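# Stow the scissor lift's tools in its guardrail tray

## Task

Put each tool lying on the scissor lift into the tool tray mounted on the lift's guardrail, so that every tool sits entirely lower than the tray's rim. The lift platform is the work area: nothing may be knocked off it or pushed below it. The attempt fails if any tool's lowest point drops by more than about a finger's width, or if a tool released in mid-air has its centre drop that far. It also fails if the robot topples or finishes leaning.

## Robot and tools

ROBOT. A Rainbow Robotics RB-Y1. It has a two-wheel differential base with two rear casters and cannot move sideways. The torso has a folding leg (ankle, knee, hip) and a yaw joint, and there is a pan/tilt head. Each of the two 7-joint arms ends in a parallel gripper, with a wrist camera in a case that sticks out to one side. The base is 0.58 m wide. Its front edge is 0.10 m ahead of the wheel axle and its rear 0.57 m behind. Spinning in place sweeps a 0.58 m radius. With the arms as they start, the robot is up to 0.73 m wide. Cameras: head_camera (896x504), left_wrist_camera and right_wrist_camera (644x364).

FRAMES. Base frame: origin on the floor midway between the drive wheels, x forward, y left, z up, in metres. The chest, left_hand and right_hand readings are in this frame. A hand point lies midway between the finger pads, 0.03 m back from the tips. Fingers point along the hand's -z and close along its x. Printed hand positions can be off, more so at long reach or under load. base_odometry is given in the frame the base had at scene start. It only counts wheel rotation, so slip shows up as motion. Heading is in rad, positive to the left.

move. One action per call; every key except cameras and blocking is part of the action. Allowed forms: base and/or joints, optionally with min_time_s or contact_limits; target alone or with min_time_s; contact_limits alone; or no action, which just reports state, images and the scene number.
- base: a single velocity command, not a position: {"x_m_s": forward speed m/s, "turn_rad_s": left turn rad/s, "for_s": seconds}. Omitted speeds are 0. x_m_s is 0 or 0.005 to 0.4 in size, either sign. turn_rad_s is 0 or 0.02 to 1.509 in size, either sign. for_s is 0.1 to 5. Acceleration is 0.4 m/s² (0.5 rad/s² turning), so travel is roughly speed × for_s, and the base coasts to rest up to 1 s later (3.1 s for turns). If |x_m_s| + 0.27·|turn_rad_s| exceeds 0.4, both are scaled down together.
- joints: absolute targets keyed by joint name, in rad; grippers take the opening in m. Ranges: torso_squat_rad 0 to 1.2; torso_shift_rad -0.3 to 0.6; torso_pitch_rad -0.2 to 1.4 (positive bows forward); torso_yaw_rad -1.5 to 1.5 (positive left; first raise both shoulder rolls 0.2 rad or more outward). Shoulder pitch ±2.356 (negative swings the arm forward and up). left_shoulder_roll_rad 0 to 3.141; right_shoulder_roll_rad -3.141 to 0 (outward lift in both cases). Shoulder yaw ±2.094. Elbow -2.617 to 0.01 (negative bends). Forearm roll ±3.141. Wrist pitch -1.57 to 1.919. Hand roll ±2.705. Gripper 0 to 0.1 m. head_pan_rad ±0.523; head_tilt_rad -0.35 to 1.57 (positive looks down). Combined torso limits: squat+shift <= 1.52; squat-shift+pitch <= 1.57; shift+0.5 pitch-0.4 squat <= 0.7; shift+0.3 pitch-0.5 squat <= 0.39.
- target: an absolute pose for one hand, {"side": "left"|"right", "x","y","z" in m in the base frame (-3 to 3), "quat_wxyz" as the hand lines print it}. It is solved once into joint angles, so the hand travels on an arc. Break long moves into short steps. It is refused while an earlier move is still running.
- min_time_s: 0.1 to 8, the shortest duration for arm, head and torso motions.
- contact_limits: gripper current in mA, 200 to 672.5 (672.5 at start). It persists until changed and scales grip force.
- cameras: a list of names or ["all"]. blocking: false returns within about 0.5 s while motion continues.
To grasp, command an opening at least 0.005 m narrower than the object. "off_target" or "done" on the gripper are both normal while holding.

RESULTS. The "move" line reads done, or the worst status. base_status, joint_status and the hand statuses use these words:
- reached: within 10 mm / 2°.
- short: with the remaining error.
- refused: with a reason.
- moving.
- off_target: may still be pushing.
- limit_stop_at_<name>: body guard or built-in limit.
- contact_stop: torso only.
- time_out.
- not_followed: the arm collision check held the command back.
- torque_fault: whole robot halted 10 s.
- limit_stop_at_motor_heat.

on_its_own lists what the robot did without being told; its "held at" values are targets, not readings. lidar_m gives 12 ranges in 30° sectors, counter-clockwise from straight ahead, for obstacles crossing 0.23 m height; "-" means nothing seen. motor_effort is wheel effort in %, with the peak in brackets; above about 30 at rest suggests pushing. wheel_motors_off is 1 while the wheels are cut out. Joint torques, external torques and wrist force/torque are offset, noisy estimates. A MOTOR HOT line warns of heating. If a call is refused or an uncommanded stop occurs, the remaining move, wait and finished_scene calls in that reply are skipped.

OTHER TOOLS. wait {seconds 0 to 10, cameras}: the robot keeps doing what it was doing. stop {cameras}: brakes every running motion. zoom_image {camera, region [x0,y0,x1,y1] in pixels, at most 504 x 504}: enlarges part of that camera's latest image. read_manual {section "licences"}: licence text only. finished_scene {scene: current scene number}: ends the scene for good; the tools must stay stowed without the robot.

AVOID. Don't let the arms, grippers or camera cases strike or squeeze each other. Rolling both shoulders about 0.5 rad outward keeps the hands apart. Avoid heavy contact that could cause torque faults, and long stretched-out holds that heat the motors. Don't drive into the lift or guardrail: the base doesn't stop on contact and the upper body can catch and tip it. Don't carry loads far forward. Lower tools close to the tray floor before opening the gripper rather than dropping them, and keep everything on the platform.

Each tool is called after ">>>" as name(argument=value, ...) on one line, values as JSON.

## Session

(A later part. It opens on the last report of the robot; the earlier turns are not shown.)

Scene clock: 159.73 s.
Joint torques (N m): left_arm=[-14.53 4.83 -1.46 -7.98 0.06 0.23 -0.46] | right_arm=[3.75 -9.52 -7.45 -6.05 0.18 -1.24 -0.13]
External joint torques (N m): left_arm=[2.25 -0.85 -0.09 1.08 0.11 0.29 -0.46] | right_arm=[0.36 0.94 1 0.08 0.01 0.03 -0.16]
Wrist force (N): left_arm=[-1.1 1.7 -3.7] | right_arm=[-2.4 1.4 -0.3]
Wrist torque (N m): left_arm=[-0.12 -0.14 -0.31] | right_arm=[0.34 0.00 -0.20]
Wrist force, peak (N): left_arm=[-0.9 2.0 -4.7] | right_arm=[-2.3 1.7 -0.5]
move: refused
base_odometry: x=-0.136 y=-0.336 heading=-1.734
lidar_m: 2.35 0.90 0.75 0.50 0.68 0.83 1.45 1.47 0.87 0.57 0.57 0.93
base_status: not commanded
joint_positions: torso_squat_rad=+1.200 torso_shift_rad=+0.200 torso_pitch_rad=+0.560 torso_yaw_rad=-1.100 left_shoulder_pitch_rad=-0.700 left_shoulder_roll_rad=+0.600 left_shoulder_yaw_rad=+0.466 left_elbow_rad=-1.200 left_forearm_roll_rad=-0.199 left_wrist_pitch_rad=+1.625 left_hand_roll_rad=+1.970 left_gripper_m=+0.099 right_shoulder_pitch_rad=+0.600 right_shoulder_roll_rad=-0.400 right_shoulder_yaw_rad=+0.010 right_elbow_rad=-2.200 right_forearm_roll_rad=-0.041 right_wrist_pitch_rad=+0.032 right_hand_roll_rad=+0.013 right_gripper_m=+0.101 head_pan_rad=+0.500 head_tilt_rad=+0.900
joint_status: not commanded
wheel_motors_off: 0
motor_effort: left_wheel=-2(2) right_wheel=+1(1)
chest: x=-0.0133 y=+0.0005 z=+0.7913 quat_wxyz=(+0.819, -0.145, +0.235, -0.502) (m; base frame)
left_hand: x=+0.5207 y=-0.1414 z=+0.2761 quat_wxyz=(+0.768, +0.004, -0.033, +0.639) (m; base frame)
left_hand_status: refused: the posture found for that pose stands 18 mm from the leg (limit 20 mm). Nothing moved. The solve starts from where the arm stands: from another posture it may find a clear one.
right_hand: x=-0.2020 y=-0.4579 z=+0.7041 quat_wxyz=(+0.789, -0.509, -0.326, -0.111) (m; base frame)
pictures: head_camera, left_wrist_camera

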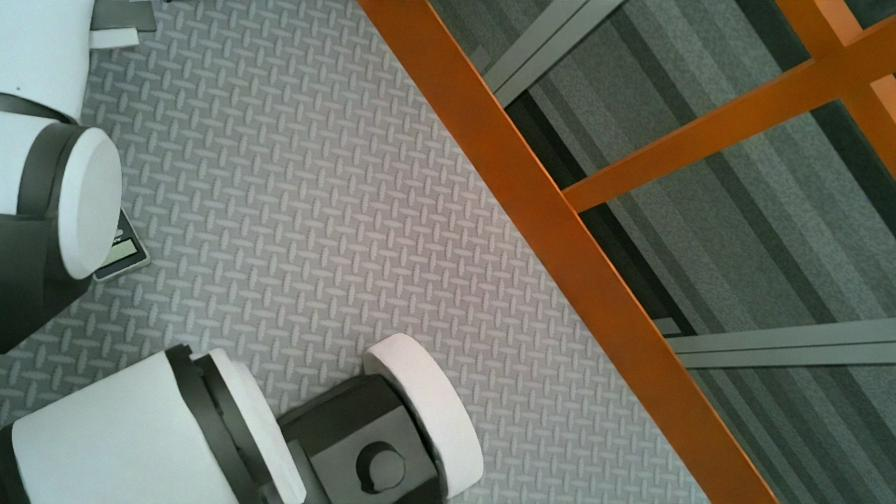

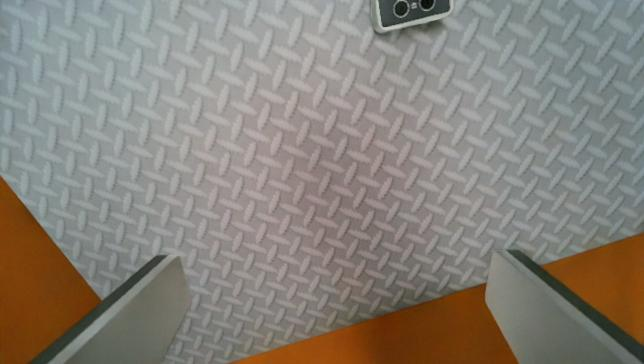

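>>> move(base={"x_m_s": -0.1, "for_s": 0.6}, cameras=[])

>>> move(target={"side": "left", "x": 0.432, "y": -0.06, "z": 0.17, "quat_wxyz": [0.7071, 0, 0, 0.7071]}, min_time_s=1.5, cameras=["left_wrist_camera", "head_camera"])

Scene clock: 161.60 s.
Joint torques (N m): left_arm=[-14.61 5.47 -1.29 -8.24 -0.02 0.38 -0.33] | right_arm=[3.28 -9.51 -7.15 -5.79 0.3 -1.2 -0.08]
External joint torques (N m): left_arm=[2.18 -0.2 0.08 0.81 0.03 0.44 -0.32] | right_arm=[-0.11 0.95 1.3 0.34 0.13 0.07 -0.11]
Wrist force (N): left_arm=[-0.4 1.9 -3.6] | right_arm=[-2.2 1.5 -0.5]
Wrist torque (N m): left_arm=[-0.17 -0.04 -0.33] | right_arm=[0.32 0.05 -0.20]
Wrist force, peak (N): left_arm=[-0.4 2.4 -4.3] | right_arm=[-2.6 1.6 -0.2]
move: done
base_odometry: x=-0.126 y=-0.276 heading=-1.734
lidar_m: 2.38 0.95 0.72 0.51 0.67 0.78 1.40 1.43 0.82 0.96 0.58 0.99
base_status: done (sent for 0.6 of 0.6 s)
joint_positions: torso_squat_rad=+1.200 torso_shift_rad=+0.200 torso_pitch_rad=+0.560 torso_yaw_rad=-1.100 left_shoulder_pitch_rad=-0.700 left_shoulder_roll_rad=+0.600 left_shoulder_yaw_rad=+0.466 left_elbow_rad=-1.200 left_forearm_roll_rad=-0.199 left_wrist_pitch_rad=+1.625 left_hand_roll_rad=+1.970 left_gripper_m=+0.099 right_shoulder_pitch_rad=+0.600 right_shoulder_roll_rad=-0.400 right_shoulder_yaw_rad=+0.010 right_elbow_rad=-2.200 right_forearm_roll_rad=-0.041 right_wrist_pitch_rad=+0.032 right_hand_roll_rad=+0.013 right_gripper_m=+0.101 head_pan_rad=+0.500 head_tilt_rad=+0.900
joint_status: not commanded
wheel_motors_off: 0
motor_effort: left_wheel=+1(15) right_wheel=+3(15)
chest: x=-0.0133 y=+0.0005 z=+0.7913 quat_wxyz=(+0.819, -0.145, +0.235, -0.502) (m; base frame)
left_hand: x=+0.5205 y=-0.1415 z=+0.2761 quat_wxyz=(+0.768, +0.004, -0.033, +0.639) (m; base frame)
right_hand: x=-0.2020 y=-0.4579 z=+0.7041 quat_wxyz=(+0.789, -0.509, -0.326, -0.111) (m; base frame)
pictures: none
No camera images: "cameras" was empty.

Scene clock: 163.43 s.
Joint torques (N m): left_arm=[-7.66 3.19 0.46 -8.71 0.07 0.05 0.33] | right_arm=[3.3 -9.17 -7.14 -5.63 0.27 -1.31 -0.15]
External joint torques (N m): left_arm=[2 -1.54 1.5 -0.14 -0.02 0.09 0.33] | right_arm=[-0.09 1.29 1.31 0.5 0.1 -0.04 -0.18]
Wrist force (N): left_arm=[0.1 1.2 -4.0] | right_arm=[-2.2 1.4 -0.5]
Wrist torque (N m): left_arm=[-0.09 -0.01 -0.46] | right_arm=[0.34 0.04 -0.20]
Wrist force, peak (N): left_arm=[-0.2 1.8 -4.7] | right_arm=[-2.4 1.7 -0.7]
move: done
base_odometry: x=-0.126 y=-0.276 heading=-1.734
lidar_m: 2.38 0.95 0.73 0.51 0.66 0.76 1.39 1.43 0.82 0.96 0.58 1.00
base_status: not commanded
joint_positions: torso_squat_rad=+1.200 torso_shift_rad=+0.200 torso_pitch_rad=+0.560 torso_yaw_rad=-1.100 left_shoulder_pitch_rad=-0.329 left_shoulder_roll_rad=+0.441 left_shoulder_yaw_rad=+0.646 left_elbow_rad=-1.345 left_forearm_roll_rad=-0.103 left_wrist_pitch_rad=+1.373 left_hand_roll_rad=+2.060 left_gripper_m=+0.099 right_shoulder_pitch_rad=+0.600 right_shoulder_roll_rad=-0.400 right_shoulder_yaw_rad=+0.010 right_elbow_rad=-2.200 right_forearm_roll_rad=-0.041 right_wrist_pitch_rad=+0.032 right_hand_roll_rad=+0.013 right_gripper_m=+0.101 head_pan_rad=+0.500 head_tilt_rad=+0.900
joint_status: all done
wheel_motors_off: 0
motor_effort: left_wheel=+0(1) right_wheel=+0(3)
chest: x=-0.0133 y=+0.0005 z=+0.7913 quat_wxyz=(+0.819, -0.145, +0.235, -0.502) (m; base frame)
left_hand: x=+0.4320 y=-0.0601 z=+0.1704 quat_wxyz=(+0.707, +0.000, +0.000, +0.707) (m; base frame)
left_hand_status: reached (checked arc, planned for 1.5 s): 0 mm and 0.0 deg off.
right_hand: x=-0.2020 y=-0.4579 z=+0.7041 quat_wxyz=(+0.789, -0.509, -0.326, -0.111) (m; base frame)
pictures: head_camera, left_wrist_camera

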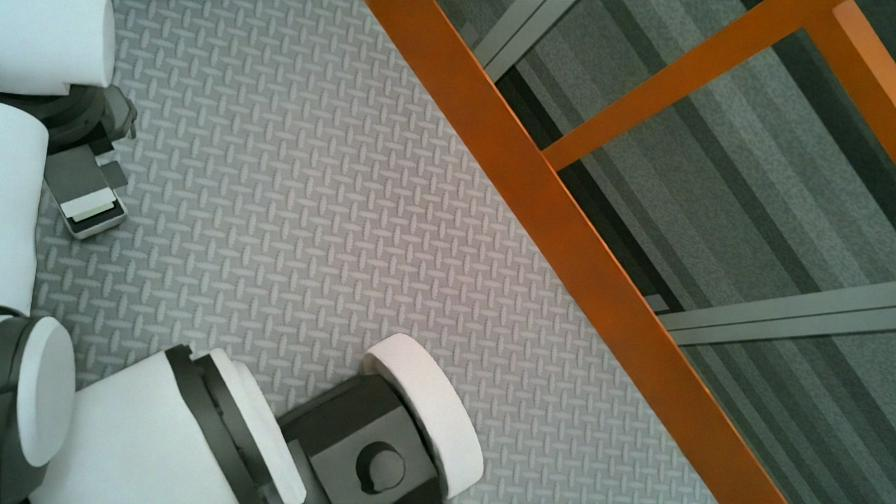

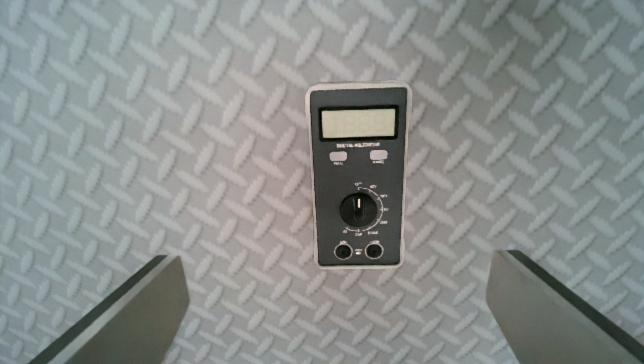

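>>> move(target={"side": "left", "x": 0.436, "y": -0.044, "z": 0.10, "quat_wxyz": [0.7071, 0, 0, 0.7071]}, min_time_s=1.5, cameras=["left_wrist_camera"])

Scene clock: 167.03 s.
Joint torques (N m): left_arm=[-9.48 6.2 0.87 -5.97 0.1 0.26 -0.52] | right_arm=[2.85 -8.77 -7.55 -5.97 0.31 -1.27 -0.14]
External joint torques (N m): left_arm=[0.39 0.33 1.41 1.11 0.02 0.3 -0.52] | right_arm=[-0.54 1.69 0.9 0.16 0.15 0 -0.17]
Wrist force (N): left_arm=[0.3 2.0 -4.6] | right_arm=[-2.2 1.4 -0.5]
Wrist torque (N m): left_arm=[-0.18 0.00 -0.38] | right_arm=[0.35 0.04 -0.19]
Wrist force, peak (N): left_arm=[-0.1 2.4 -4.7] | right_arm=[-2.6 1.8 -0.4]
move: done
base_odometry: x=-0.126 y=-0.276 heading=-1.734
lidar_m: 2.38 0.95 0.72 0.50 0.66 0.77 1.39 1.43 0.81 0.96 0.58 1.00
base_status: not commanded
joint_positions: torso_squat_rad=+1.200 torso_shift_rad=+0.200 torso_pitch_rad=+0.560 torso_yaw_rad=-1.100 left_shoulder_pitch_rad=-0.416 left_shoulder_roll_rad=+0.552 left_shoulder_yaw_rad=+0.663 left_elbow_rad=-0.874 left_forearm_roll_rad=-0.079 left_wrist_pitch_rad=+1.034 left_hand_roll_rad=+2.048 left_gripper_m=+0.099 right_shoulder_pitch_rad=+0.600 right_shoulder_roll_rad=-0.400 right_shoulder_yaw_rad=+0.010 right_elbow_rad=-2.200 right_forearm_roll_rad=-0.041 right_wrist_pitch_rad=+0.032 right_hand_roll_rad=+0.013 right_gripper_m=+0.101 head_pan_rad=+0.500 head_tilt_rad=+0.900
joint_status: all done
wheel_motors_off: 0
motor_effort: left_wheel=-1(1) right_wheel=+1(3)
chest: x=-0.0133 y=+0.0005 z=+0.7913 quat_wxyz=(+0.819, -0.145, +0.235, -0.502) (m; base frame)
left_hand: x=+0.4360 y=-0.0440 z=+0.1003 quat_wxyz=(+0.707, +0.000, +0.000, +0.707) (m; base frame)
left_hand_status: reached (checked arc, planned for 1.5 s): 0 mm and 0.1 deg off.
right_hand: x=-0.2020 y=-0.4579 z=+0.7041 quat_wxyz=(+0.789, -0.509, -0.326, -0.111) (m; base frame)
pictures: left_wrist_camera

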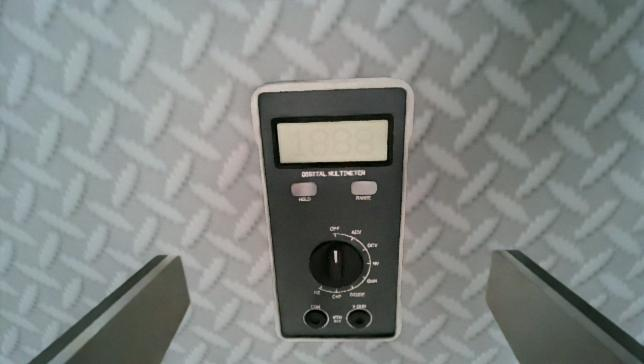

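>>> move(target={"side": "left", "x": 0.433, "y": -0.044, "z": 0.043, "quat_wxyz": [0.7071, 0, 0, 0.7071]}, min_time_s=1.5, cameras=["left_wrist_camera"])

Scene clock: 170.67 s.
Joint torques (N m): left_arm=[-9.37 5.78 -2.02 -3.54 0.04 0.16 0.07] | right_arm=[3.47 -9.19 -7.34 -5.82 0.27 -1.42 -0.06]
External joint torques (N m): left_arm=[0.29 0.08 -1.86 0.74 -0.02 0.6 0.06] | right_arm=[0.08 1.27 1.11 0.31 0.1 -0.14 -0.09]
Wrist force (N): left_arm=[0.7 3.0 -4.3] | right_arm=[-2.2 1.5 -0.7]
Wrist torque (N m): left_arm=[-0.22 -0.01 -0.45] | right_arm=[0.32 0.05 -0.20]
Wrist force, peak (N): left_arm=[0.6 3.0 -4.5] | right_arm=[-2.5 1.6 -0.7]
move: short
base_odometry: x=-0.126 y=-0.276 heading=-1.734
lidar_m: 2.38 0.95 0.72 0.51 0.66 0.78 1.40 1.42 0.82 0.97 0.57 0.99
base_status: not commanded
joint_positions: torso_squat_rad=+1.200 torso_shift_rad=+0.200 torso_pitch_rad=+0.560 torso_yaw_rad=-1.100 left_shoulder_pitch_rad=-0.533 left_shoulder_roll_rad=+0.659 left_shoulder_yaw_rad=+0.622 left_elbow_rad=-0.267 left_forearm_roll_rad=-0.074 left_wrist_pitch_rad=+0.387 left_hand_roll_rad=+2.075 left_gripper_m=+0.099 right_shoulder_pitch_rad=+0.600 right_shoulder_roll_rad=-0.400 right_shoulder_yaw_rad=+0.010 right_elbow_rad=-2.200 right_forearm_roll_rad=-0.041 right_wrist_pitch_rad=+0.032 right_hand_roll_rad=+0.013 right_gripper_m=+0.101 head_pan_rad=+0.500 head_tilt_rad=+0.900
joint_status: all done
wheel_motors_off: 0
motor_effort: left_wheel=-1(1) right_wheel=+1(3)
chest: x=-0.0133 y=+0.0005 z=+0.7913 quat_wxyz=(+0.819, -0.145, +0.235, -0.502) (m; base frame)
left_hand: x=+0.4320 y=-0.0433 z=+0.0459 quat_wxyz=(+0.704, -0.096, -0.024, +0.704) (m; base frame)
left_hand_status: short (checked arc, as near as the solve gets, planned for 1.5 s): 3 mm and 11.4 deg off. The place is met; only the turn is off.
right_hand: x=-0.2020 y=-0.4579 z=+0.7041 quat_wxyz=(+0.789, -0.509, -0.326, -0.111) (m; base frame)
pictures: left_wrist_camera

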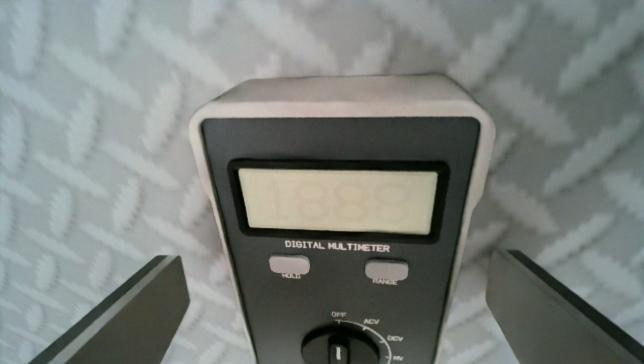

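>>> move(target={"side": "left", "x": 0.42, "y": -0.044, "z": 0.22, "quat_wxyz": [0.7071, 0, 0, 0.7071]}, min_time_s=1.5, cameras=[])

>>> move(joints={"torso_squat_rad": 1.2, "torso_shift_rad": 0.31, "torso_pitch_rad": 0.67, "torso_yaw_rad": -1.3}, cameras=["head_camera", "left_wrist_camera"])

Scene clock: 174.90 s.
Joint torques (N m): left_arm=[-6.72 4.1 0.47 -9.12 0.15 -0.08 -0.39] | right_arm=[3.78 -9.82 -7.68 -5.88 0.39 -1.21 -0.28]
External joint torques (N m): left_arm=[1.37 -0.37 1.19 -0.07 0.05 -0.04 -0.39] | right_arm=[0.39 0.63 0.77 0.24 0.22 0.06 -0.31]
Wrist force (N): left_arm=[-0.5 1.8 -4.2] | right_arm=[-2.2 1.6 -0.6]
Wrist torque (N m): left_arm=[-0.12 -0.09 -0.32] | right_arm=[0.32 0.04 -0.18]
Wrist force, peak (N): left_arm=[0.7 3.2 -4.5] | right_arm=[-2.5 1.7 -0.5]
move: done
base_odometry: x=-0.126 y=-0.276 heading=-1.734
lidar_m: 2.37 0.95 0.72 0.51 0.67 0.77 1.40 1.42 0.82 0.96 0.58 1.00
base_status: not commanded
joint_positions: torso_squat_rad=+1.200 torso_shift_rad=+0.200 torso_pitch_rad=+0.560 torso_yaw_rad=-1.100 left_shoulder_pitch_rad=-0.223 left_shoulder_roll_rad=+0.406 left_shoulder_yaw_rad=+0.630 left_elbow_rad=-1.662 left_forearm_roll_rad=-0.067 left_wrist_pitch_rad=+1.586 left_hand_roll_rad=+2.064 left_gripper_m=+0.099 right_shoulder_pitch_rad=+0.600 right_shoulder_roll_rad=-0.400 right_shoulder_yaw_rad=+0.010 right_elbow_rad=-2.200 right_forearm_roll_rad=-0.041 right_wrist_pitch_rad=+0.032 right_hand_roll_rad=+0.013 right_gripper_m=+0.101 head_pan_rad=+0.500 head_tilt_rad=+0.900
joint_status: all done
wheel_motors_off: 0
motor_effort: left_wheel=-1(2) right_wheel=-1(3)
chest: x=-0.0133 y=+0.0005 z=+0.7913 quat_wxyz=(+0.819, -0.145, +0.235, -0.502) (m; base frame)
left_hand: x=+0.4199 y=-0.0441 z=+0.2203 quat_wxyz=(+0.707, +0.000, +0.000, +0.707) (m; base frame)
left_hand_status: reached (checked arc, planned for 1.7 s): 0 mm and 0.0 deg off.
right_hand: x=-0.2020 y=-0.4579 z=+0.7041 quat_wxyz=(+0.789, -0.509, -0.326, -0.111) (m; base frame)
pictures: none
No camera images: "cameras" was empty.

Scene clock: 176.43 s.
Joint torques (N m): left_arm=[-8.21 1 -1.63 -8.4 0.27 0.27 -0.28] | right_arm=[2.44 -10.91 -8.51 -4.57 0.31 -1.07 -0.21]
External joint torques (N m): left_arm=[1.04 -0.31 0.78 0.35 -0.14 0.25 -0.29] | right_arm=[0.23 0.81 0.91 0.51 0.17 -0.01 -0.23]
Wrist force (N): left_arm=[0.6 1.1 -3.7] | right_arm=[-1.8 1.9 0.0]
Wrist torque (N m): left_arm=[-0.09 -0.03 -0.34] | right_arm=[0.31 0.05 -0.19]
Wrist force, peak (N): left_arm=[-0.3 2.3 -4.6] | right_arm=[-2.7 1.6 -0.4]
move: done
base_odometry: x=-0.126 y=-0.276 heading=-1.734
lidar_m: 2.38 0.95 0.73 0.51 0.66 0.78 1.40 1.43 0.82 0.96 0.57 0.99
base_status: not commanded
joint_positions: torso_squat_rad=+1.200 torso_shift_rad=+0.310 torso_pitch_rad=+0.670 torso_yaw_rad=-1.300 left_shoulder_pitch_rad=-0.223 left_shoulder_roll_rad=+0.406 left_shoulder_yaw_rad=+0.630 left_elbow_rad=-1.662 left_forearm_roll_rad=-0.067 left_wrist_pitch_rad=+1.586 left_hand_roll_rad=+2.064 left_gripper_m=+0.099 right_shoulder_pitch_rad=+0.600 right_shoulder_roll_rad=-0.400 right_shoulder_yaw_rad=+0.010 right_elbow_rad=-2.200 right_forearm_roll_rad=-0.041 right_wrist_pitch_rad=+0.032 right_hand_roll_rad=+0.013 right_gripper_m=+0.101 head_pan_rad=+0.500 head_tilt_rad=+0.900
joint_status: all done
wheel_motors_off: 0
motor_effort: left_wheel=-2(2) right_wheel=+1(3)
chest: x=+0.0415 y=+0.0005 z=+0.7646 quat_wxyz=(+0.752, -0.199, +0.261, -0.572) (m; base frame)
left_hand: x=+0.3921 y=-0.1764 z=+0.1634 quat_wxyz=(+0.760, -0.002, +0.079, +0.645) (m; base frame)
right_hand: x=-0.2253 y=-0.4262 z=+0.7538 quat_wxyz=(+0.763, -0.584, -0.245, -0.128) (m; base frame)
pictures: head_camera, left_wrist_camera

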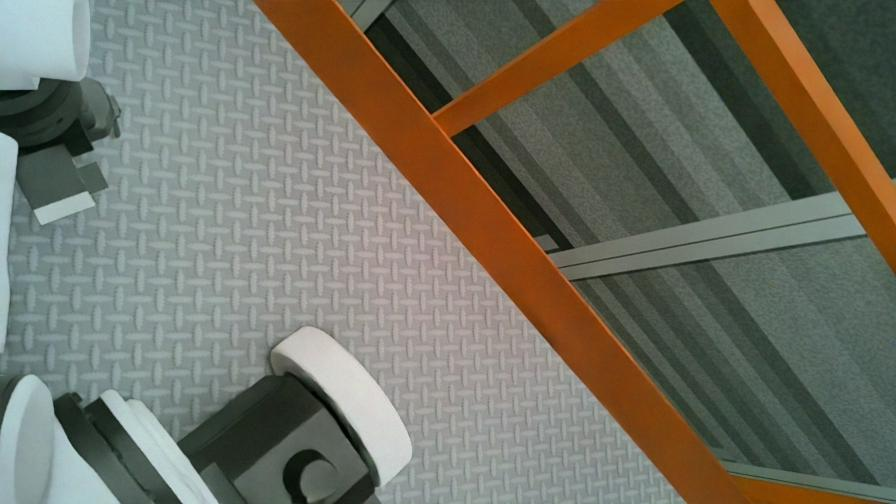

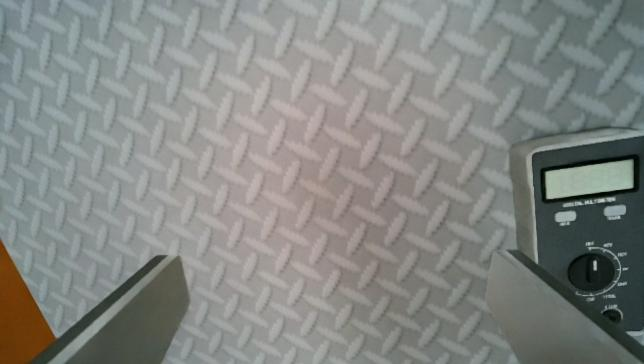

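>>> move(target={"side": "left", "x": 0.434, "y": -0.044, "z": 0.10, "quat_wxyz": [0.7071, 0, 0, 0.7071]}, min_time_s=1.5, cameras=["left_wrist_camera"])

Scene clock: 178.47 s.
Joint torques (N m): left_arm=[-2.07 4.32 1.03 -7.15 0.17 -0.01 0.16] | right_arm=[2.11 -10.69 -8.49 -4.84 0.14 -0.88 -0.32]
External joint torques (N m): left_arm=[1.72 0.39 1.18 1.34 0.08 0.03 0.16] | right_arm=[-0.11 1.03 0.94 0.24 0 0.19 -0.35]
Wrist force (N): left_arm=[-0.2 1.2 -3.6] | right_arm=[-1.4 2.2 -0.1]
Wrist torque (N m): left_arm=[-0.06 -0.10 -0.39] | right_arm=[0.29 0.10 -0.18]
Wrist force, peak (N): left_arm=[-0.3 2.1 -4.1] | right_arm=[-1.8 2.2 0.1]
move: done
base_odometry: x=-0.126 y=-0.276 heading=-1.734
lidar_m: 2.37 0.95 0.73 0.51 0.67 0.77 1.40 1.41 0.81 0.96 0.58 0.99
base_status: not commanded
joint_positions: torso_squat_rad=+1.200 torso_shift_rad=+0.310 torso_pitch_rad=+0.670 torso_yaw_rad=-1.300 left_shoulder_pitch_rad=-0.012 left_shoulder_roll_rad=+0.458 left_shoulder_yaw_rad=+0.832 left_elbow_rad=-1.582 left_forearm_roll_rad=-0.015 left_wrist_pitch_rad=+1.336 left_hand_roll_rad=+2.078 left_gripper_m=+0.099 right_shoulder_pitch_rad=+0.600 right_shoulder_roll_rad=-0.400 right_shoulder_yaw_rad=+0.010 right_elbow_rad=-2.200 right_forearm_roll_rad=-0.041 right_wrist_pitch_rad=+0.032 right_hand_roll_rad=+0.013 right_gripper_m=+0.101 head_pan_rad=+0.500 head_tilt_rad=+0.900
joint_status: all done
wheel_motors_off: 0
motor_effort: left_wheel=-1(2) right_wheel=+1(2)
chest: x=+0.0415 y=+0.0005 z=+0.7646 quat_wxyz=(+0.752, -0.199, +0.261, -0.572) (m; base frame)
left_hand: x=+0.4340 y=-0.0443 z=+0.1002 quat_wxyz=(+0.707, +0.000, +0.000, +0.707) (m; base frame)
left_hand_status: reached (checked arc, planned for 1.5 s): 0 mm and 0.0 deg off.
right_hand: x=-0.2253 y=-0.4262 z=+0.7538 quat_wxyz=(+0.763, -0.584, -0.245, -0.128) (m; base frame)
pictures: left_wrist_camera

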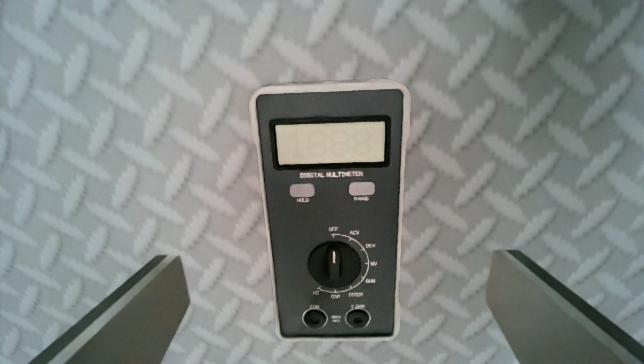

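>>> move(target={"side": "left", "x": 0.433, "y": -0.0445, "z": 0.045, "quat_wxyz": [0.7071, 0, 0, 0.7071]}, min_time_s=1.5, cameras=["left_wrist_camera"])

Scene clock: 180.80 s.
Joint torques (N m): left_arm=[-5.2 5.18 -1.49 -6.34 -0.14 0.16 0.27] | right_arm=[1.87 -10.67 -8.83 -4.79 0.26 -1.03 -0.44]
External joint torques (N m): left_arm=[-0.88 0.76 -1.34 1.16 -0.22 0.2 0.27] | right_arm=[-0.35 1.05 0.6 0.29 0.12 0.03 -0.46]
Wrist force (N): left_arm=[-0.7 1.7 -3.8] | right_arm=[-1.9 2.2 -0.3]
Wrist torque (N m): left_arm=[-0.08 -0.14 -0.41] | right_arm=[0.28 0.04 -0.19]
Wrist force, peak (N): left_arm=[0.2 2.1 -4.3] | right_arm=[-1.9 2.2 -0.3]
move: done
base_odometry: x=-0.126 y=-0.276 heading=-1.734
lidar_m: 2.38 0.94 0.73 0.51 0.66 0.77 1.40 1.44 0.83 0.96 0.58 1.00
base_status: not commanded
joint_positions: torso_squat_rad=+1.200 torso_shift_rad=+0.310 torso_pitch_rad=+0.670 torso_yaw_rad=-1.300 left_shoulder_pitch_rad=-0.077 left_shoulder_roll_rad=+0.526 left_shoulder_yaw_rad=+0.826 left_elbow_rad=-1.260 left_forearm_roll_rad=-0.018 left_wrist_pitch_rad=+1.107 left_hand_roll_rad=+2.080 left_gripper_m=+0.099 right_shoulder_pitch_rad=+0.600 right_shoulder_roll_rad=-0.400 right_shoulder_yaw_rad=+0.010 right_elbow_rad=-2.200 right_forearm_roll_rad=-0.041 right_wrist_pitch_rad=+0.032 right_hand_roll_rad=+0.013 right_gripper_m=+0.101 head_pan_rad=+0.500 head_tilt_rad=+0.900
joint_status: all done
wheel_motors_off: 0
motor_effort: left_wheel=-1(2) right_wheel=+1(3)
chest: x=+0.0415 y=+0.0005 z=+0.7646 quat_wxyz=(+0.752, -0.199, +0.261, -0.572) (m; base frame)
left_hand: x=+0.4329 y=-0.0442 z=+0.0454 quat_wxyz=(+0.707, +0.000, +0.000, +0.707) (m; base frame)
left_hand_status: reached (checked arc, planned for 1.5 s): 0 mm and 0.0 deg off.
right_hand: x=-0.2253 y=-0.4262 z=+0.7538 quat_wxyz=(+0.763, -0.584, -0.245, -0.128) (m; base frame)
pictures: left_wrist_camera

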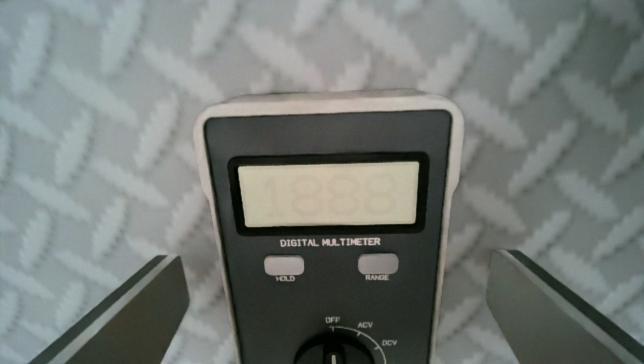

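>>> move(joints={"left_gripper_m": 0.045}, cameras=["left_wrist_camera", "head_camera"])

Scene clock: 184.93 s.
Joint torques (N m): left_arm=[-4.87 5.26 -1.61 -6.43 0.05 0.16 0.3] | right_arm=[2.21 -10.44 -7.93 -4.87 0.3 -0.92 -0.24]
External joint torques (N m): left_arm=[-0.55 0.85 -1.46 1.07 -0.03 0.2 0.3] | right_arm=[0 1.28 1.49 0.21 0.16 0.15 -0.26]
Wrist force (N): left_arm=[-0.1 1.7 -3.5] | right_arm=[-1.5 2.0 -0.1]
Wrist torque (N m): left_arm=[-0.07 -0.02 -0.38] | right_arm=[0.31 0.08 -0.18]
Wrist force, peak (N): left_arm=[0.2 1.7 -4.3] | right_arm=[-1.7 2.4 0.3]
move: off_target
base_odometry: x=-0.126 y=-0.276 heading=-1.734
lidar_m: 2.38 0.94 0.74 0.51 0.67 0.78 1.40 1.42 0.82 0.96 0.57 0.98
base_status: not commanded
joint_positions: torso_squat_rad=+1.200 torso_shift_rad=+0.310 torso_pitch_rad=+0.670 torso_yaw_rad=-1.300 left_shoulder_pitch_rad=-0.077 left_shoulder_roll_rad=+0.526 left_shoulder_yaw_rad=+0.826 left_elbow_rad=-1.260 left_forearm_roll_rad=-0.018 left_wrist_pitch_rad=+1.107 left_hand_roll_rad=+2.080 left_gripper_m=+0.061 right_shoulder_pitch_rad=+0.600 right_shoulder_roll_rad=-0.400 right_shoulder_yaw_rad=+0.010 right_elbow_rad=-2.200 right_forearm_roll_rad=-0.041 right_wrist_pitch_rad=+0.032 right_hand_roll_rad=+0.013 right_gripper_m=+0.101 head_pan_rad=+0.500 head_tilt_rad=+0.900
joint_status: left_gripper_m off_target (ended at +0.061, target +0.045)
wheel_motors_off: 0
motor_effort: left_wheel=-2(2) right_wheel=+1(2)
chest: x=+0.0415 y=+0.0005 z=+0.7646 quat_wxyz=(+0.752, -0.199, +0.261, -0.572) (m; base frame)
left_hand: x=+0.4329 y=-0.0443 z=+0.0454 quat_wxyz=(+0.707, +0.000, +0.000, +0.707) (m; base frame)
right_hand: x=-0.2253 y=-0.4262 z=+0.7538 quat_wxyz=(+0.763, -0.584, -0.245, -0.128) (m; base frame)
pictures: head_camera, left_wrist_camera

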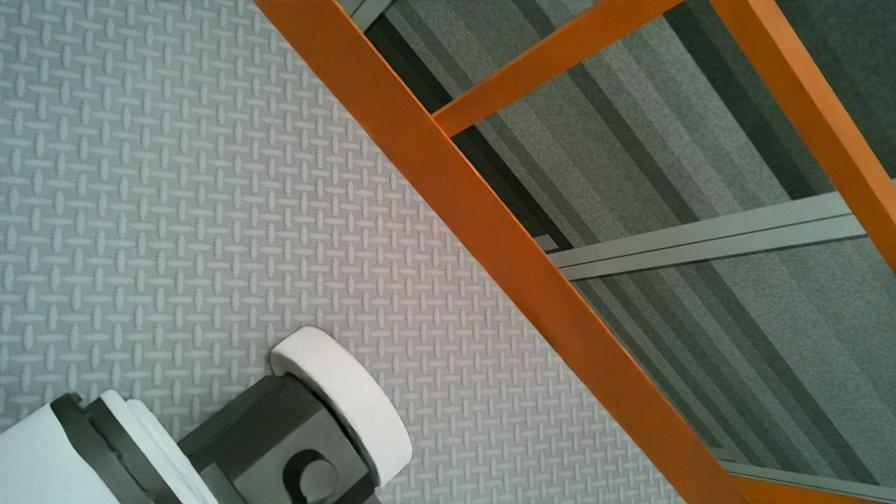

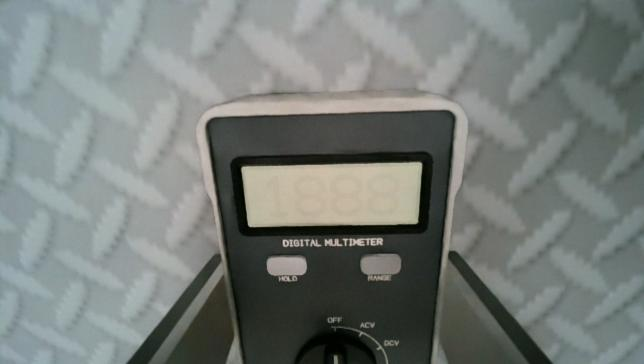

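>>> move(target={"side": "left", "x": 0.433, "y": -0.044, "z": 0.12, "quat_wxyz": [0.7071, 0, 0, 0.7071]}, min_time_s=2, cameras=["left_wrist_camera"])

>>> move(target={"side": "left", "x": 0.433, "y": -0.044, "z": 0.22, "quat_wxyz": [0.7071, 0, 0, 0.7071]}, min_time_s=2, cameras=["left_wrist_camera"])

Scene clock: 187.90 s.
Joint torques (N m): left_arm=[-2.02 3.21 1.08 -9.22 0.16 0.33 -0.49] | right_arm=[2.06 -10.65 -8.03 -4.69 0.1 -0.91 -0.21]
External joint torques (N m): left_arm=[1.65 -0.56 1.24 -0.5 0.07 0.37 -0.49] | right_arm=[-0.15 1.07 1.39 0.39 -0.04 0.16 -0.23]
Wrist force (N): left_arm=[-0.7 2.1 -4.9] | right_arm=[-1.7 2.2 0.0]
Wrist torque (N m): left_arm=[-0.16 -0.14 -0.34] | right_arm=[0.28 0.08 -0.19]
Wrist force, peak (N): left_arm=[-0.5 1.8 -6.1] | right_arm=[-1.6 2.4 0.3]
move: done
base_odometry: x=-0.126 y=-0.276 heading=-1.734
lidar_m: 2.39 0.94 0.73 0.51 0.67 0.77 1.39 1.43 0.83 0.96 0.58 0.99
base_status: not commanded
joint_positions: torso_squat_rad=+1.200 torso_shift_rad=+0.310 torso_pitch_rad=+0.670 torso_yaw_rad=-1.300 left_shoulder_pitch_rad=+0.003 left_shoulder_roll_rad=+0.440 left_shoulder_yaw_rad=+0.832 left_elbow_rad=-1.681 left_forearm_roll_rad=-0.016 left_wrist_pitch_rad=+1.411 left_hand_roll_rad=+2.079 left_gripper_m=+0.061 right_shoulder_pitch_rad=+0.600 right_shoulder_roll_rad=-0.400 right_shoulder_yaw_rad=+0.010 right_elbow_rad=-2.200 right_forearm_roll_rad=-0.041 right_wrist_pitch_rad=+0.032 right_hand_roll_rad=+0.013 right_gripper_m=+0.101 head_pan_rad=+0.500 head_tilt_rad=+0.900
joint_status: all done
wheel_motors_off: 0
motor_effort: left_wheel=-1(2) right_wheel=+2(3)
chest: x=+0.0415 y=+0.0005 z=+0.7646 quat_wxyz=(+0.752, -0.199, +0.261, -0.572) (m; base frame)
left_hand: x=+0.4332 y=-0.0443 z=+0.1195 quat_wxyz=(+0.707, +0.000, +0.000, +0.707) (m; base frame)
left_hand_status: reached (checked arc, planned for 2.0 s): 1 mm and 0.0 deg off.
right_hand: x=-0.2253 y=-0.4262 z=+0.7538 quat_wxyz=(+0.763, -0.584, -0.245, -0.128) (m; base frame)
pictures: left_wrist_camera

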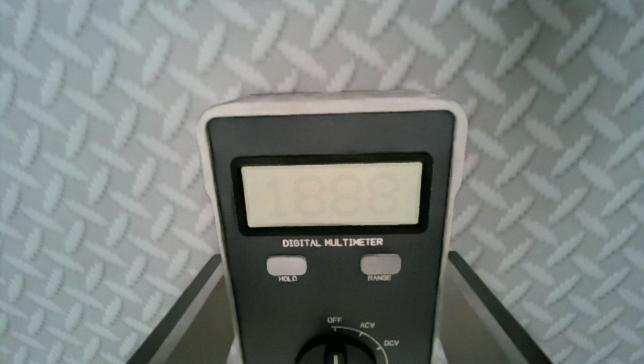

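Scene clock: 190.23 s.
Joint torques (N m): left_arm=[-2.02 3.32 -1.56 -9.82 -0.21 0.34 -0.39] | right_arm=[2.14 -10.25 -8.47 -4.92 0.32 -1.3 -0.31]
External joint torques (N m): left_arm=[1.53 -0.29 -1.37 -0.7 -0.3 0.38 -0.39] | right_arm=[-0.08 1.46 0.96 0.16 0.18 -0.23 -0.33]
Wrist force (N): left_arm=[-0.3 1.6 -5.4] | right_arm=[-1.6 1.9 -0.3]
Wrist torque (N m): left_arm=[-0.13 -0.11 -0.34] | right_arm=[0.32 0.07 -0.18]
Wrist force, peak (N): left_arm=[-0.2 1.4 -6.1] | right_arm=[-1.7 2.2 0.3]
move: done
base_odometry: x=-0.126 y=-0.276 heading=-1.734
lidar_m: 2.38 0.96 0.72 0.51 0.67 0.77 1.40 1.43 0.81 0.95 0.58 0.99
base_status: not commanded
joint_positions: torso_squat_rad=+1.200 torso_shift_rad=+0.310 torso_pitch_rad=+0.670 torso_yaw_rad=-1.300 left_shoulder_pitch_rad=+0.022 left_shoulder_roll_rad=+0.414 left_shoulder_yaw_rad=+0.830 left_elbow_rad=-2.097 left_forearm_roll_rad=-0.020 left_wrist_pitch_rad=+1.795 left_hand_roll_rad=+2.074 left_gripper_m=+0.061 right_shoulder_pitch_rad=+0.600 right_shoulder_roll_rad=-0.400 right_shoulder_yaw_rad=+0.010 right_elbow_rad=-2.200 right_forearm_roll_rad=-0.041 right_wrist_pitch_rad=+0.032 right_hand_roll_rad=+0.013 right_gripper_m=+0.101 head_pan_rad=+0.500 head_tilt_rad=+0.900
joint_status: all done
wheel_motors_off: 0
motor_effort: left_wheel=-1(1) right_wheel=+1(3)
chest: x=+0.0415 y=+0.0005 z=+0.7646 quat_wxyz=(+0.752, -0.199, +0.261, -0.572) (m; base frame)
left_hand: x=+0.4333 y=-0.0441 z=+0.2192 quat_wxyz=(+0.707, +0.000, +0.000, +0.707) (m; base frame)
left_hand_status: reached (checked arc, planned for 2.0 s): 1 mm and 0.0 deg off.
right_hand: x=-0.2253 y=-0.4262 z=+0.7538 quat_wxyz=(+0.763, -0.584, -0.245, -0.128) (m; base frame)
pictures: left_wrist_camera

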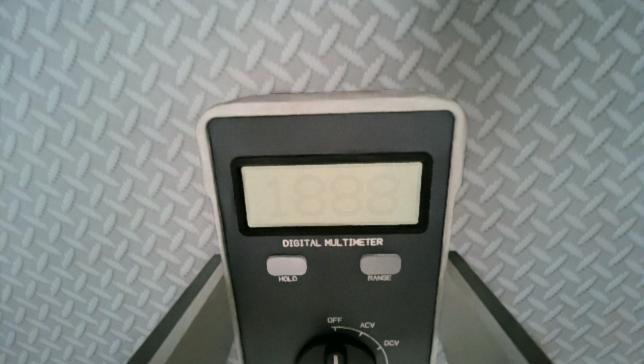

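>>> move(joints={"torso_squat_rad": 0.0, "torso_shift_rad": 0.0, "torso_pitch_rad": 0.0}, min_time_s=5, cameras=["left_wrist_camera", "head_camera"])

Scene clock: 211.03 s.
Joint torques (N m): left_arm=[-5.11 14.2 1.92 -8.62 -0.64 -0.88 -0.37] | right_arm=[-1.93 -4.82 -3.62 -9.09 0.54 -1.9 -0.4]
External joint torques (N m): left_arm=[1.24 -0.11 -1.13 -0.69 -0.1 0.27 -0.36] | right_arm=[-0.75 0.69 0.73 0.66 0.3 -0.05 -0.45]
Wrist force (N): left_arm=[0.4 6.8 -3.7] | right_arm=[-4.0 -1.0 1.4]
Wrist torque (N m): left_arm=[-0.37 -0.01 -0.32] | right_arm=[0.49 -0.03 -0.23]
Wrist force, peak (N): left_arm=[-0.2 7.0 -3.9] | right_arm=[-4.2 -1.3 1.1]
move: done
base_odometry: x=-0.126 y=-0.276 heading=-1.735
lidar_m: 2.38 0.94 0.73 0.51 0.67 0.78 1.40 1.42 0.82 0.96 0.58 1.00
base_status: not commanded
joint_positions: torso_squat_rad=+0.000 torso_shift_rad=+0.000 torso_pitch_rad=+0.000 torso_yaw_rad=-1.300 left_shoulder_pitch_rad=+0.022 left_shoulder_roll_rad=+0.414 left_shoulder_yaw_rad=+0.830 left_elbow_rad=-2.097 left_forearm_roll_rad=-0.020 left_wrist_pitch_rad=+1.795 left_hand_roll_rad=+2.074 left_gripper_m=+0.061 right_shoulder_pitch_rad=+0.600 right_shoulder_roll_rad=-0.400 right_shoulder_yaw_rad=+0.010 right_elbow_rad=-2.200 right_forearm_roll_rad=-0.041 right_wrist_pitch_rad=+0.032 right_hand_roll_rad=+0.013 right_gripper_m=+0.101 head_pan_rad=+0.500 head_tilt_rad=+0.900
joint_status: all done
wheel_motors_off: 0
motor_effort: left_wheel=-1(2) right_wheel=+0(3)
chest: x=-0.2281 y=+0.0009 z=+1.2899 quat_wxyz=(+0.796, +0.000, +0.000, -0.605) (m; base frame)
left_hand: x=+0.4177 y=-0.0434 z=+1.1057 quat_wxyz=(+0.667, -0.233, -0.232, +0.668) (m; base frame)
right_hand: x=-0.4303 y=-0.4259 z=+1.1158 quat_wxyz=(+0.640, -0.509, -0.483, -0.313) (m; base frame)
pictures: head_camera, left_wrist_camera

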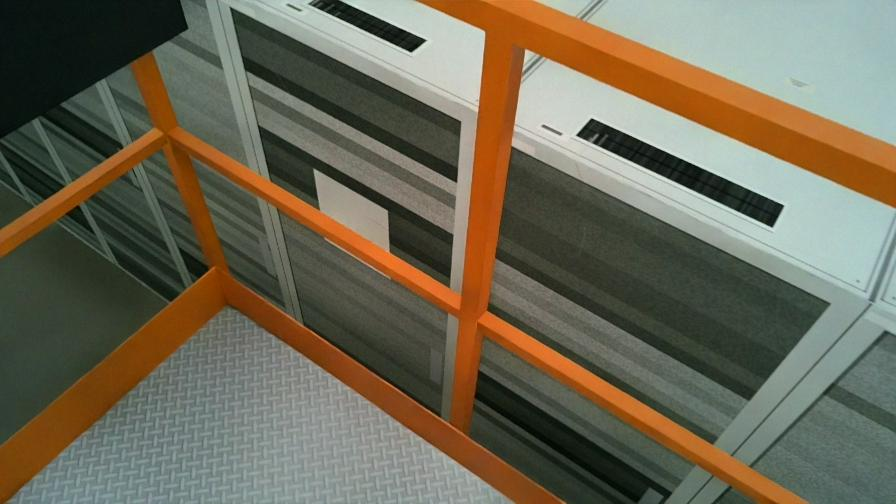

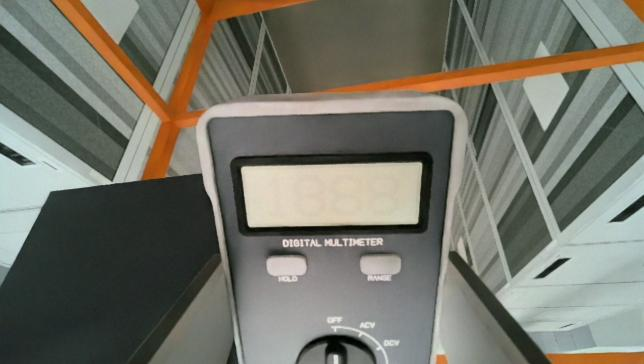

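>>> move(joints={"left_shoulder_pitch_rad": 0.6, "left_shoulder_roll_rad": 0.3, "left_shoulder_yaw_rad": 0.0, "left_elbow_rad": -2.4, "left_forearm_roll_rad": 0.0, "left_wrist_pitch_rad": 1.5, "left_hand_roll_rad": 0.0}, min_time_s=4, cameras=["left_wrist_camera"])

Scene clock: 224.17 s.
Joint torques (N m): left_arm=[0.51 3.66 2.19 -9.93 -0.67 -0.59 -0.24] | right_arm=[-1.3 -5.01 -3.96 -9.12 0.37 -1.82 -0.33]
External joint torques (N m): left_arm=[1.03 -0.77 -1.04 -0.59 -0.07 0.11 -0.23] | right_arm=[-0.11 0.49 0.4 0.64 0.13 0.04 -0.38]
Wrist force (N): left_arm=[-2.7 0.0 -4.5] | right_arm=[-4.0 -0.9 1.1]
Wrist torque (N m): left_arm=[-0.13 -0.23 -0.30] | right_arm=[0.47 -0.03 -0.23]
Wrist force, peak (N): left_arm=[0.6 7.2 -4.0] | right_arm=[-4.4 -1.0 1.4]
move: done
base_odometry: x=-0.126 y=-0.276 heading=-1.735
lidar_m: 2.38 0.94 0.73 0.51 0.66 0.78 1.40 1.42 0.81 0.96 0.57 0.98
base_status: not commanded
joint_positions: torso_squat_rad=+0.000 torso_shift_rad=+0.000 torso_pitch_rad=+0.000 torso_yaw_rad=-1.300 left_shoulder_pitch_rad=+0.600 left_shoulder_roll_rad=+0.300 left_shoulder_yaw_rad=+0.000 left_elbow_rad=-2.400 left_forearm_roll_rad=+0.000 left_wrist_pitch_rad=+1.500 left_hand_roll_rad=+0.000 left_gripper_m=+0.061 right_shoulder_pitch_rad=+0.600 right_shoulder_roll_rad=-0.400 right_shoulder_yaw_rad=+0.010 right_elbow_rad=-2.200 right_forearm_roll_rad=-0.041 right_wrist_pitch_rad=+0.032 right_hand_roll_rad=+0.013 right_gripper_m=+0.101 head_pan_rad=+0.500 head_tilt_rad=+0.900
joint_status: all done
wheel_motors_off: 0
motor_effort: left_wheel=-2(2) right_wheel=+1(3)
chest: x=-0.2281 y=+0.0009 z=+1.2899 quat_wxyz=(+0.796, +0.000, +0.000, -0.605) (m; base frame)
left_hand: x=+0.1690 y=-0.0911 z=+0.9550 quat_wxyz=(+0.772, +0.032, -0.213, -0.598) (m; base frame)
right_hand: x=-0.4303 y=-0.4259 z=+1.1158 quat_wxyz=(+0.640, -0.509, -0.483, -0.313) (m; base frame)
pictures: left_wrist_camera

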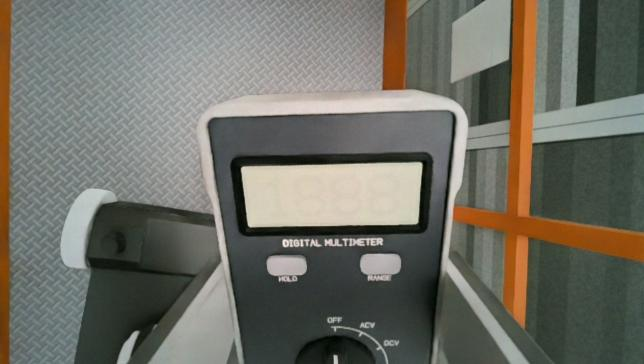

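>>> move(joints={"torso_yaw_rad": -0.6, "head_pan_rad": 0.3, "head_tilt_rad": 0.6}, base={"x_m_s": -0.2, "for_s": 1.383}, cameras=["head_camera"])

>>> move(base={"turn_rad_s": 0.8, "for_s": 2.167}, cameras=["head_camera", "left_wrist_camera"])

Scene clock: 227.33 s.
Joint torques (N m): left_arm=[-0.49 3.91 2.48 -9.81 -0.73 -0.67 -0.21] | right_arm=[-1.09 -4.95 -3.76 -9.1 0.36 -1.89 -0.23]
External joint torques (N m): left_arm=[0.03 -0.5 -0.74 -0.47 -0.13 0.03 -0.2] | right_arm=[0.09 0.56 0.61 0.65 0.12 -0.03 -0.28]
Wrist force (N): left_arm=[-2.6 -0.5 -5.1] | right_arm=[-4.0 -0.9 1.2]
Wrist torque (N m): left_arm=[-0.09 -0.19 -0.28] | right_arm=[0.47 -0.03 -0.23]
Wrist force, peak (N): left_arm=[-3.1 -0.1 -5.0] | right_arm=[-4.2 -1.1 1.8]
move: done
base_odometry: x=-0.081 y=-0.007 heading=-1.735
lidar_m: 2.49 1.07 0.57 0.62 0.55 0.56 1.13 1.21 0.69 1.01 0.71 1.25
base_status: done (sent for 1.37 of 1.37 s)
joint_positions: torso_squat_rad=+0.000 torso_shift_rad=+0.000 torso_pitch_rad=+0.000 torso_yaw_rad=-0.600 left_shoulder_pitch_rad=+0.600 left_shoulder_roll_rad=+0.300 left_shoulder_yaw_rad=+0.000 left_elbow_rad=-2.400 left_forearm_roll_rad=+0.000 left_wrist_pitch_rad=+1.500 left_hand_roll_rad=+0.000 left_gripper_m=+0.061 right_shoulder_pitch_rad=+0.600 right_shoulder_roll_rad=-0.400 right_shoulder_yaw_rad=+0.010 right_elbow_rad=-2.200 right_forearm_roll_rad=-0.041 right_wrist_pitch_rad=+0.032 right_hand_roll_rad=+0.013 right_gripper_m=+0.101 head_pan_rad=+0.300 head_tilt_rad=+0.600
joint_status: all done
wheel_motors_off: 0
motor_effort: left_wheel=-7(19) right_wheel=+4(20)
chest: x=-0.2280 y=+0.0009 z=+1.2899 quat_wxyz=(+0.955, -0.001, +0.000, -0.295) (m; base frame)
left_hand: x=+0.1346 y=+0.1864 z=+0.9546 quat_wxyz=(+0.930, +0.102, -0.189, -0.297) (m; base frame)
right_hand: x=-0.1078 y=-0.4558 z=+1.1159 quat_wxyz=(+0.709, -0.313, -0.628, -0.074) (m; base frame)
pictures: head_camera

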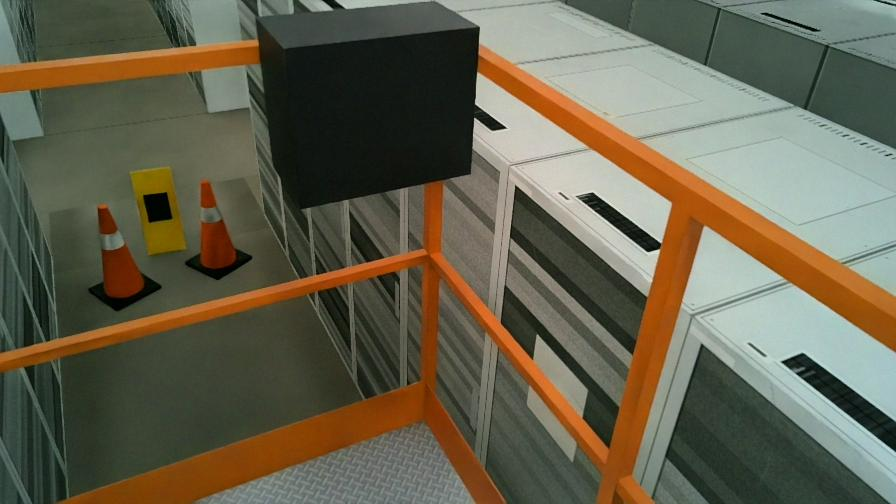

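Scene clock: 231.47 s.
Joint torques (N m): left_arm=[-0.6 3.85 2.57 -9.57 -0.61 -0.72 -0.4] | right_arm=[-1.46 -5.23 -4 -8.98 0.23 -1.6 -0.13]
External joint torques (N m): left_arm=[-0.1 -0.57 -0.66 -0.23 0 -0.02 -0.39] | right_arm=[-0.29 0.28 0.36 0.78 -0.01 0.26 -0.18]
Wrist force (N): left_arm=[-2.2 -0.1 -4.5] | right_arm=[-3.8 -1.0 1.1]
Wrist torque (N m): left_arm=[-0.10 -0.16 -0.31] | right_arm=[0.49 -0.01 -0.24]
Wrist force, peak (N): left_arm=[-3.0 0.3 -5.4] | right_arm=[-4.3 -1.2 1.6]
move: done
base_odometry: x=-0.081 y=-0.006 heading=-0.002
lidar_m: 0.61 0.55 0.89 2.50 1.20 0.70 1.01 0.72 1.25 2.33 0.86 0.58
base_status: done (sent for 2.17 of 2.17 s)
joint_positions: torso_squat_rad=+0.000 torso_shift_rad=+0.000 torso_pitch_rad=+0.000 torso_yaw_rad=-0.600 left_shoulder_pitch_rad=+0.600 left_shoulder_roll_rad=+0.300 left_shoulder_yaw_rad=+0.000 left_elbow_rad=-2.400 left_forearm_roll_rad=+0.000 left_wrist_pitch_rad=+1.500 left_hand_roll_rad=+0.000 left_gripper_m=+0.061 right_shoulder_pitch_rad=+0.600 right_shoulder_roll_rad=-0.400 right_shoulder_yaw_rad=+0.010 right_elbow_rad=-2.200 right_forearm_roll_rad=-0.041 right_wrist_pitch_rad=+0.032 right_hand_roll_rad=+0.013 right_gripper_m=+0.101 head_pan_rad=+0.300 head_tilt_rad=+0.600
joint_status: not commanded
wheel_motors_off: 0
motor_effort: left_wheel=+2(22) right_wheel=+6(23)
chest: x=-0.2281 y=+0.0009 z=+1.2899 quat_wxyz=(+0.955, -0.001, +0.000, -0.295) (m; base frame)
left_hand: x=+0.1346 y=+0.1863 z=+0.9546 quat_wxyz=(+0.930, +0.102, -0.189, -0.297) (m; base frame)
right_hand: x=-0.1078 y=-0.4559 z=+1.1159 quat_wxyz=(+0.709, -0.313, -0.628, -0.074) (m; base frame)
pictures: head_camera, left_wrist_camera

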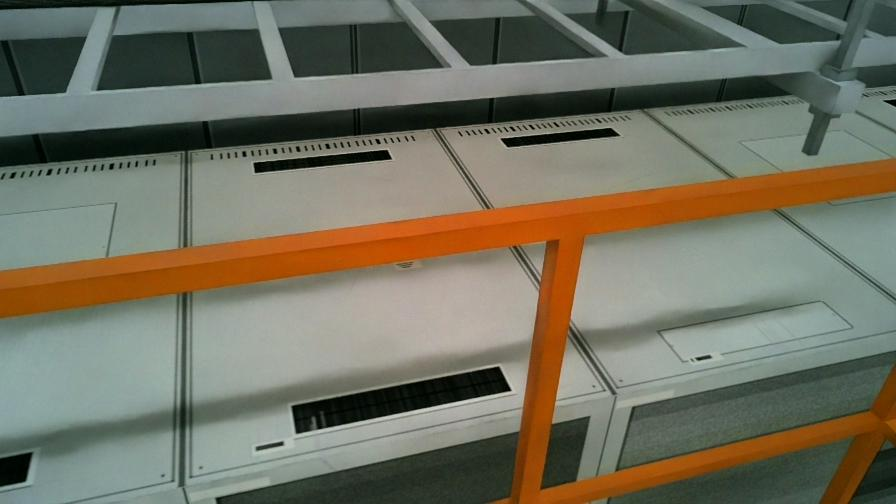

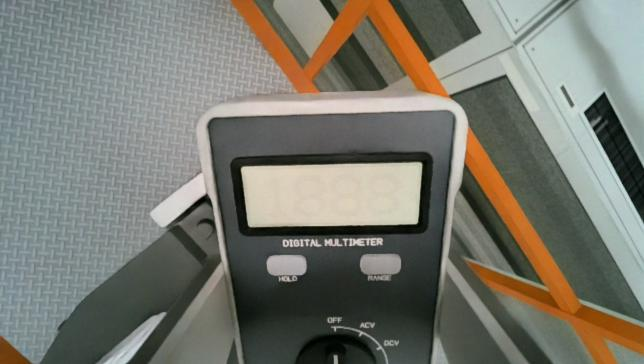

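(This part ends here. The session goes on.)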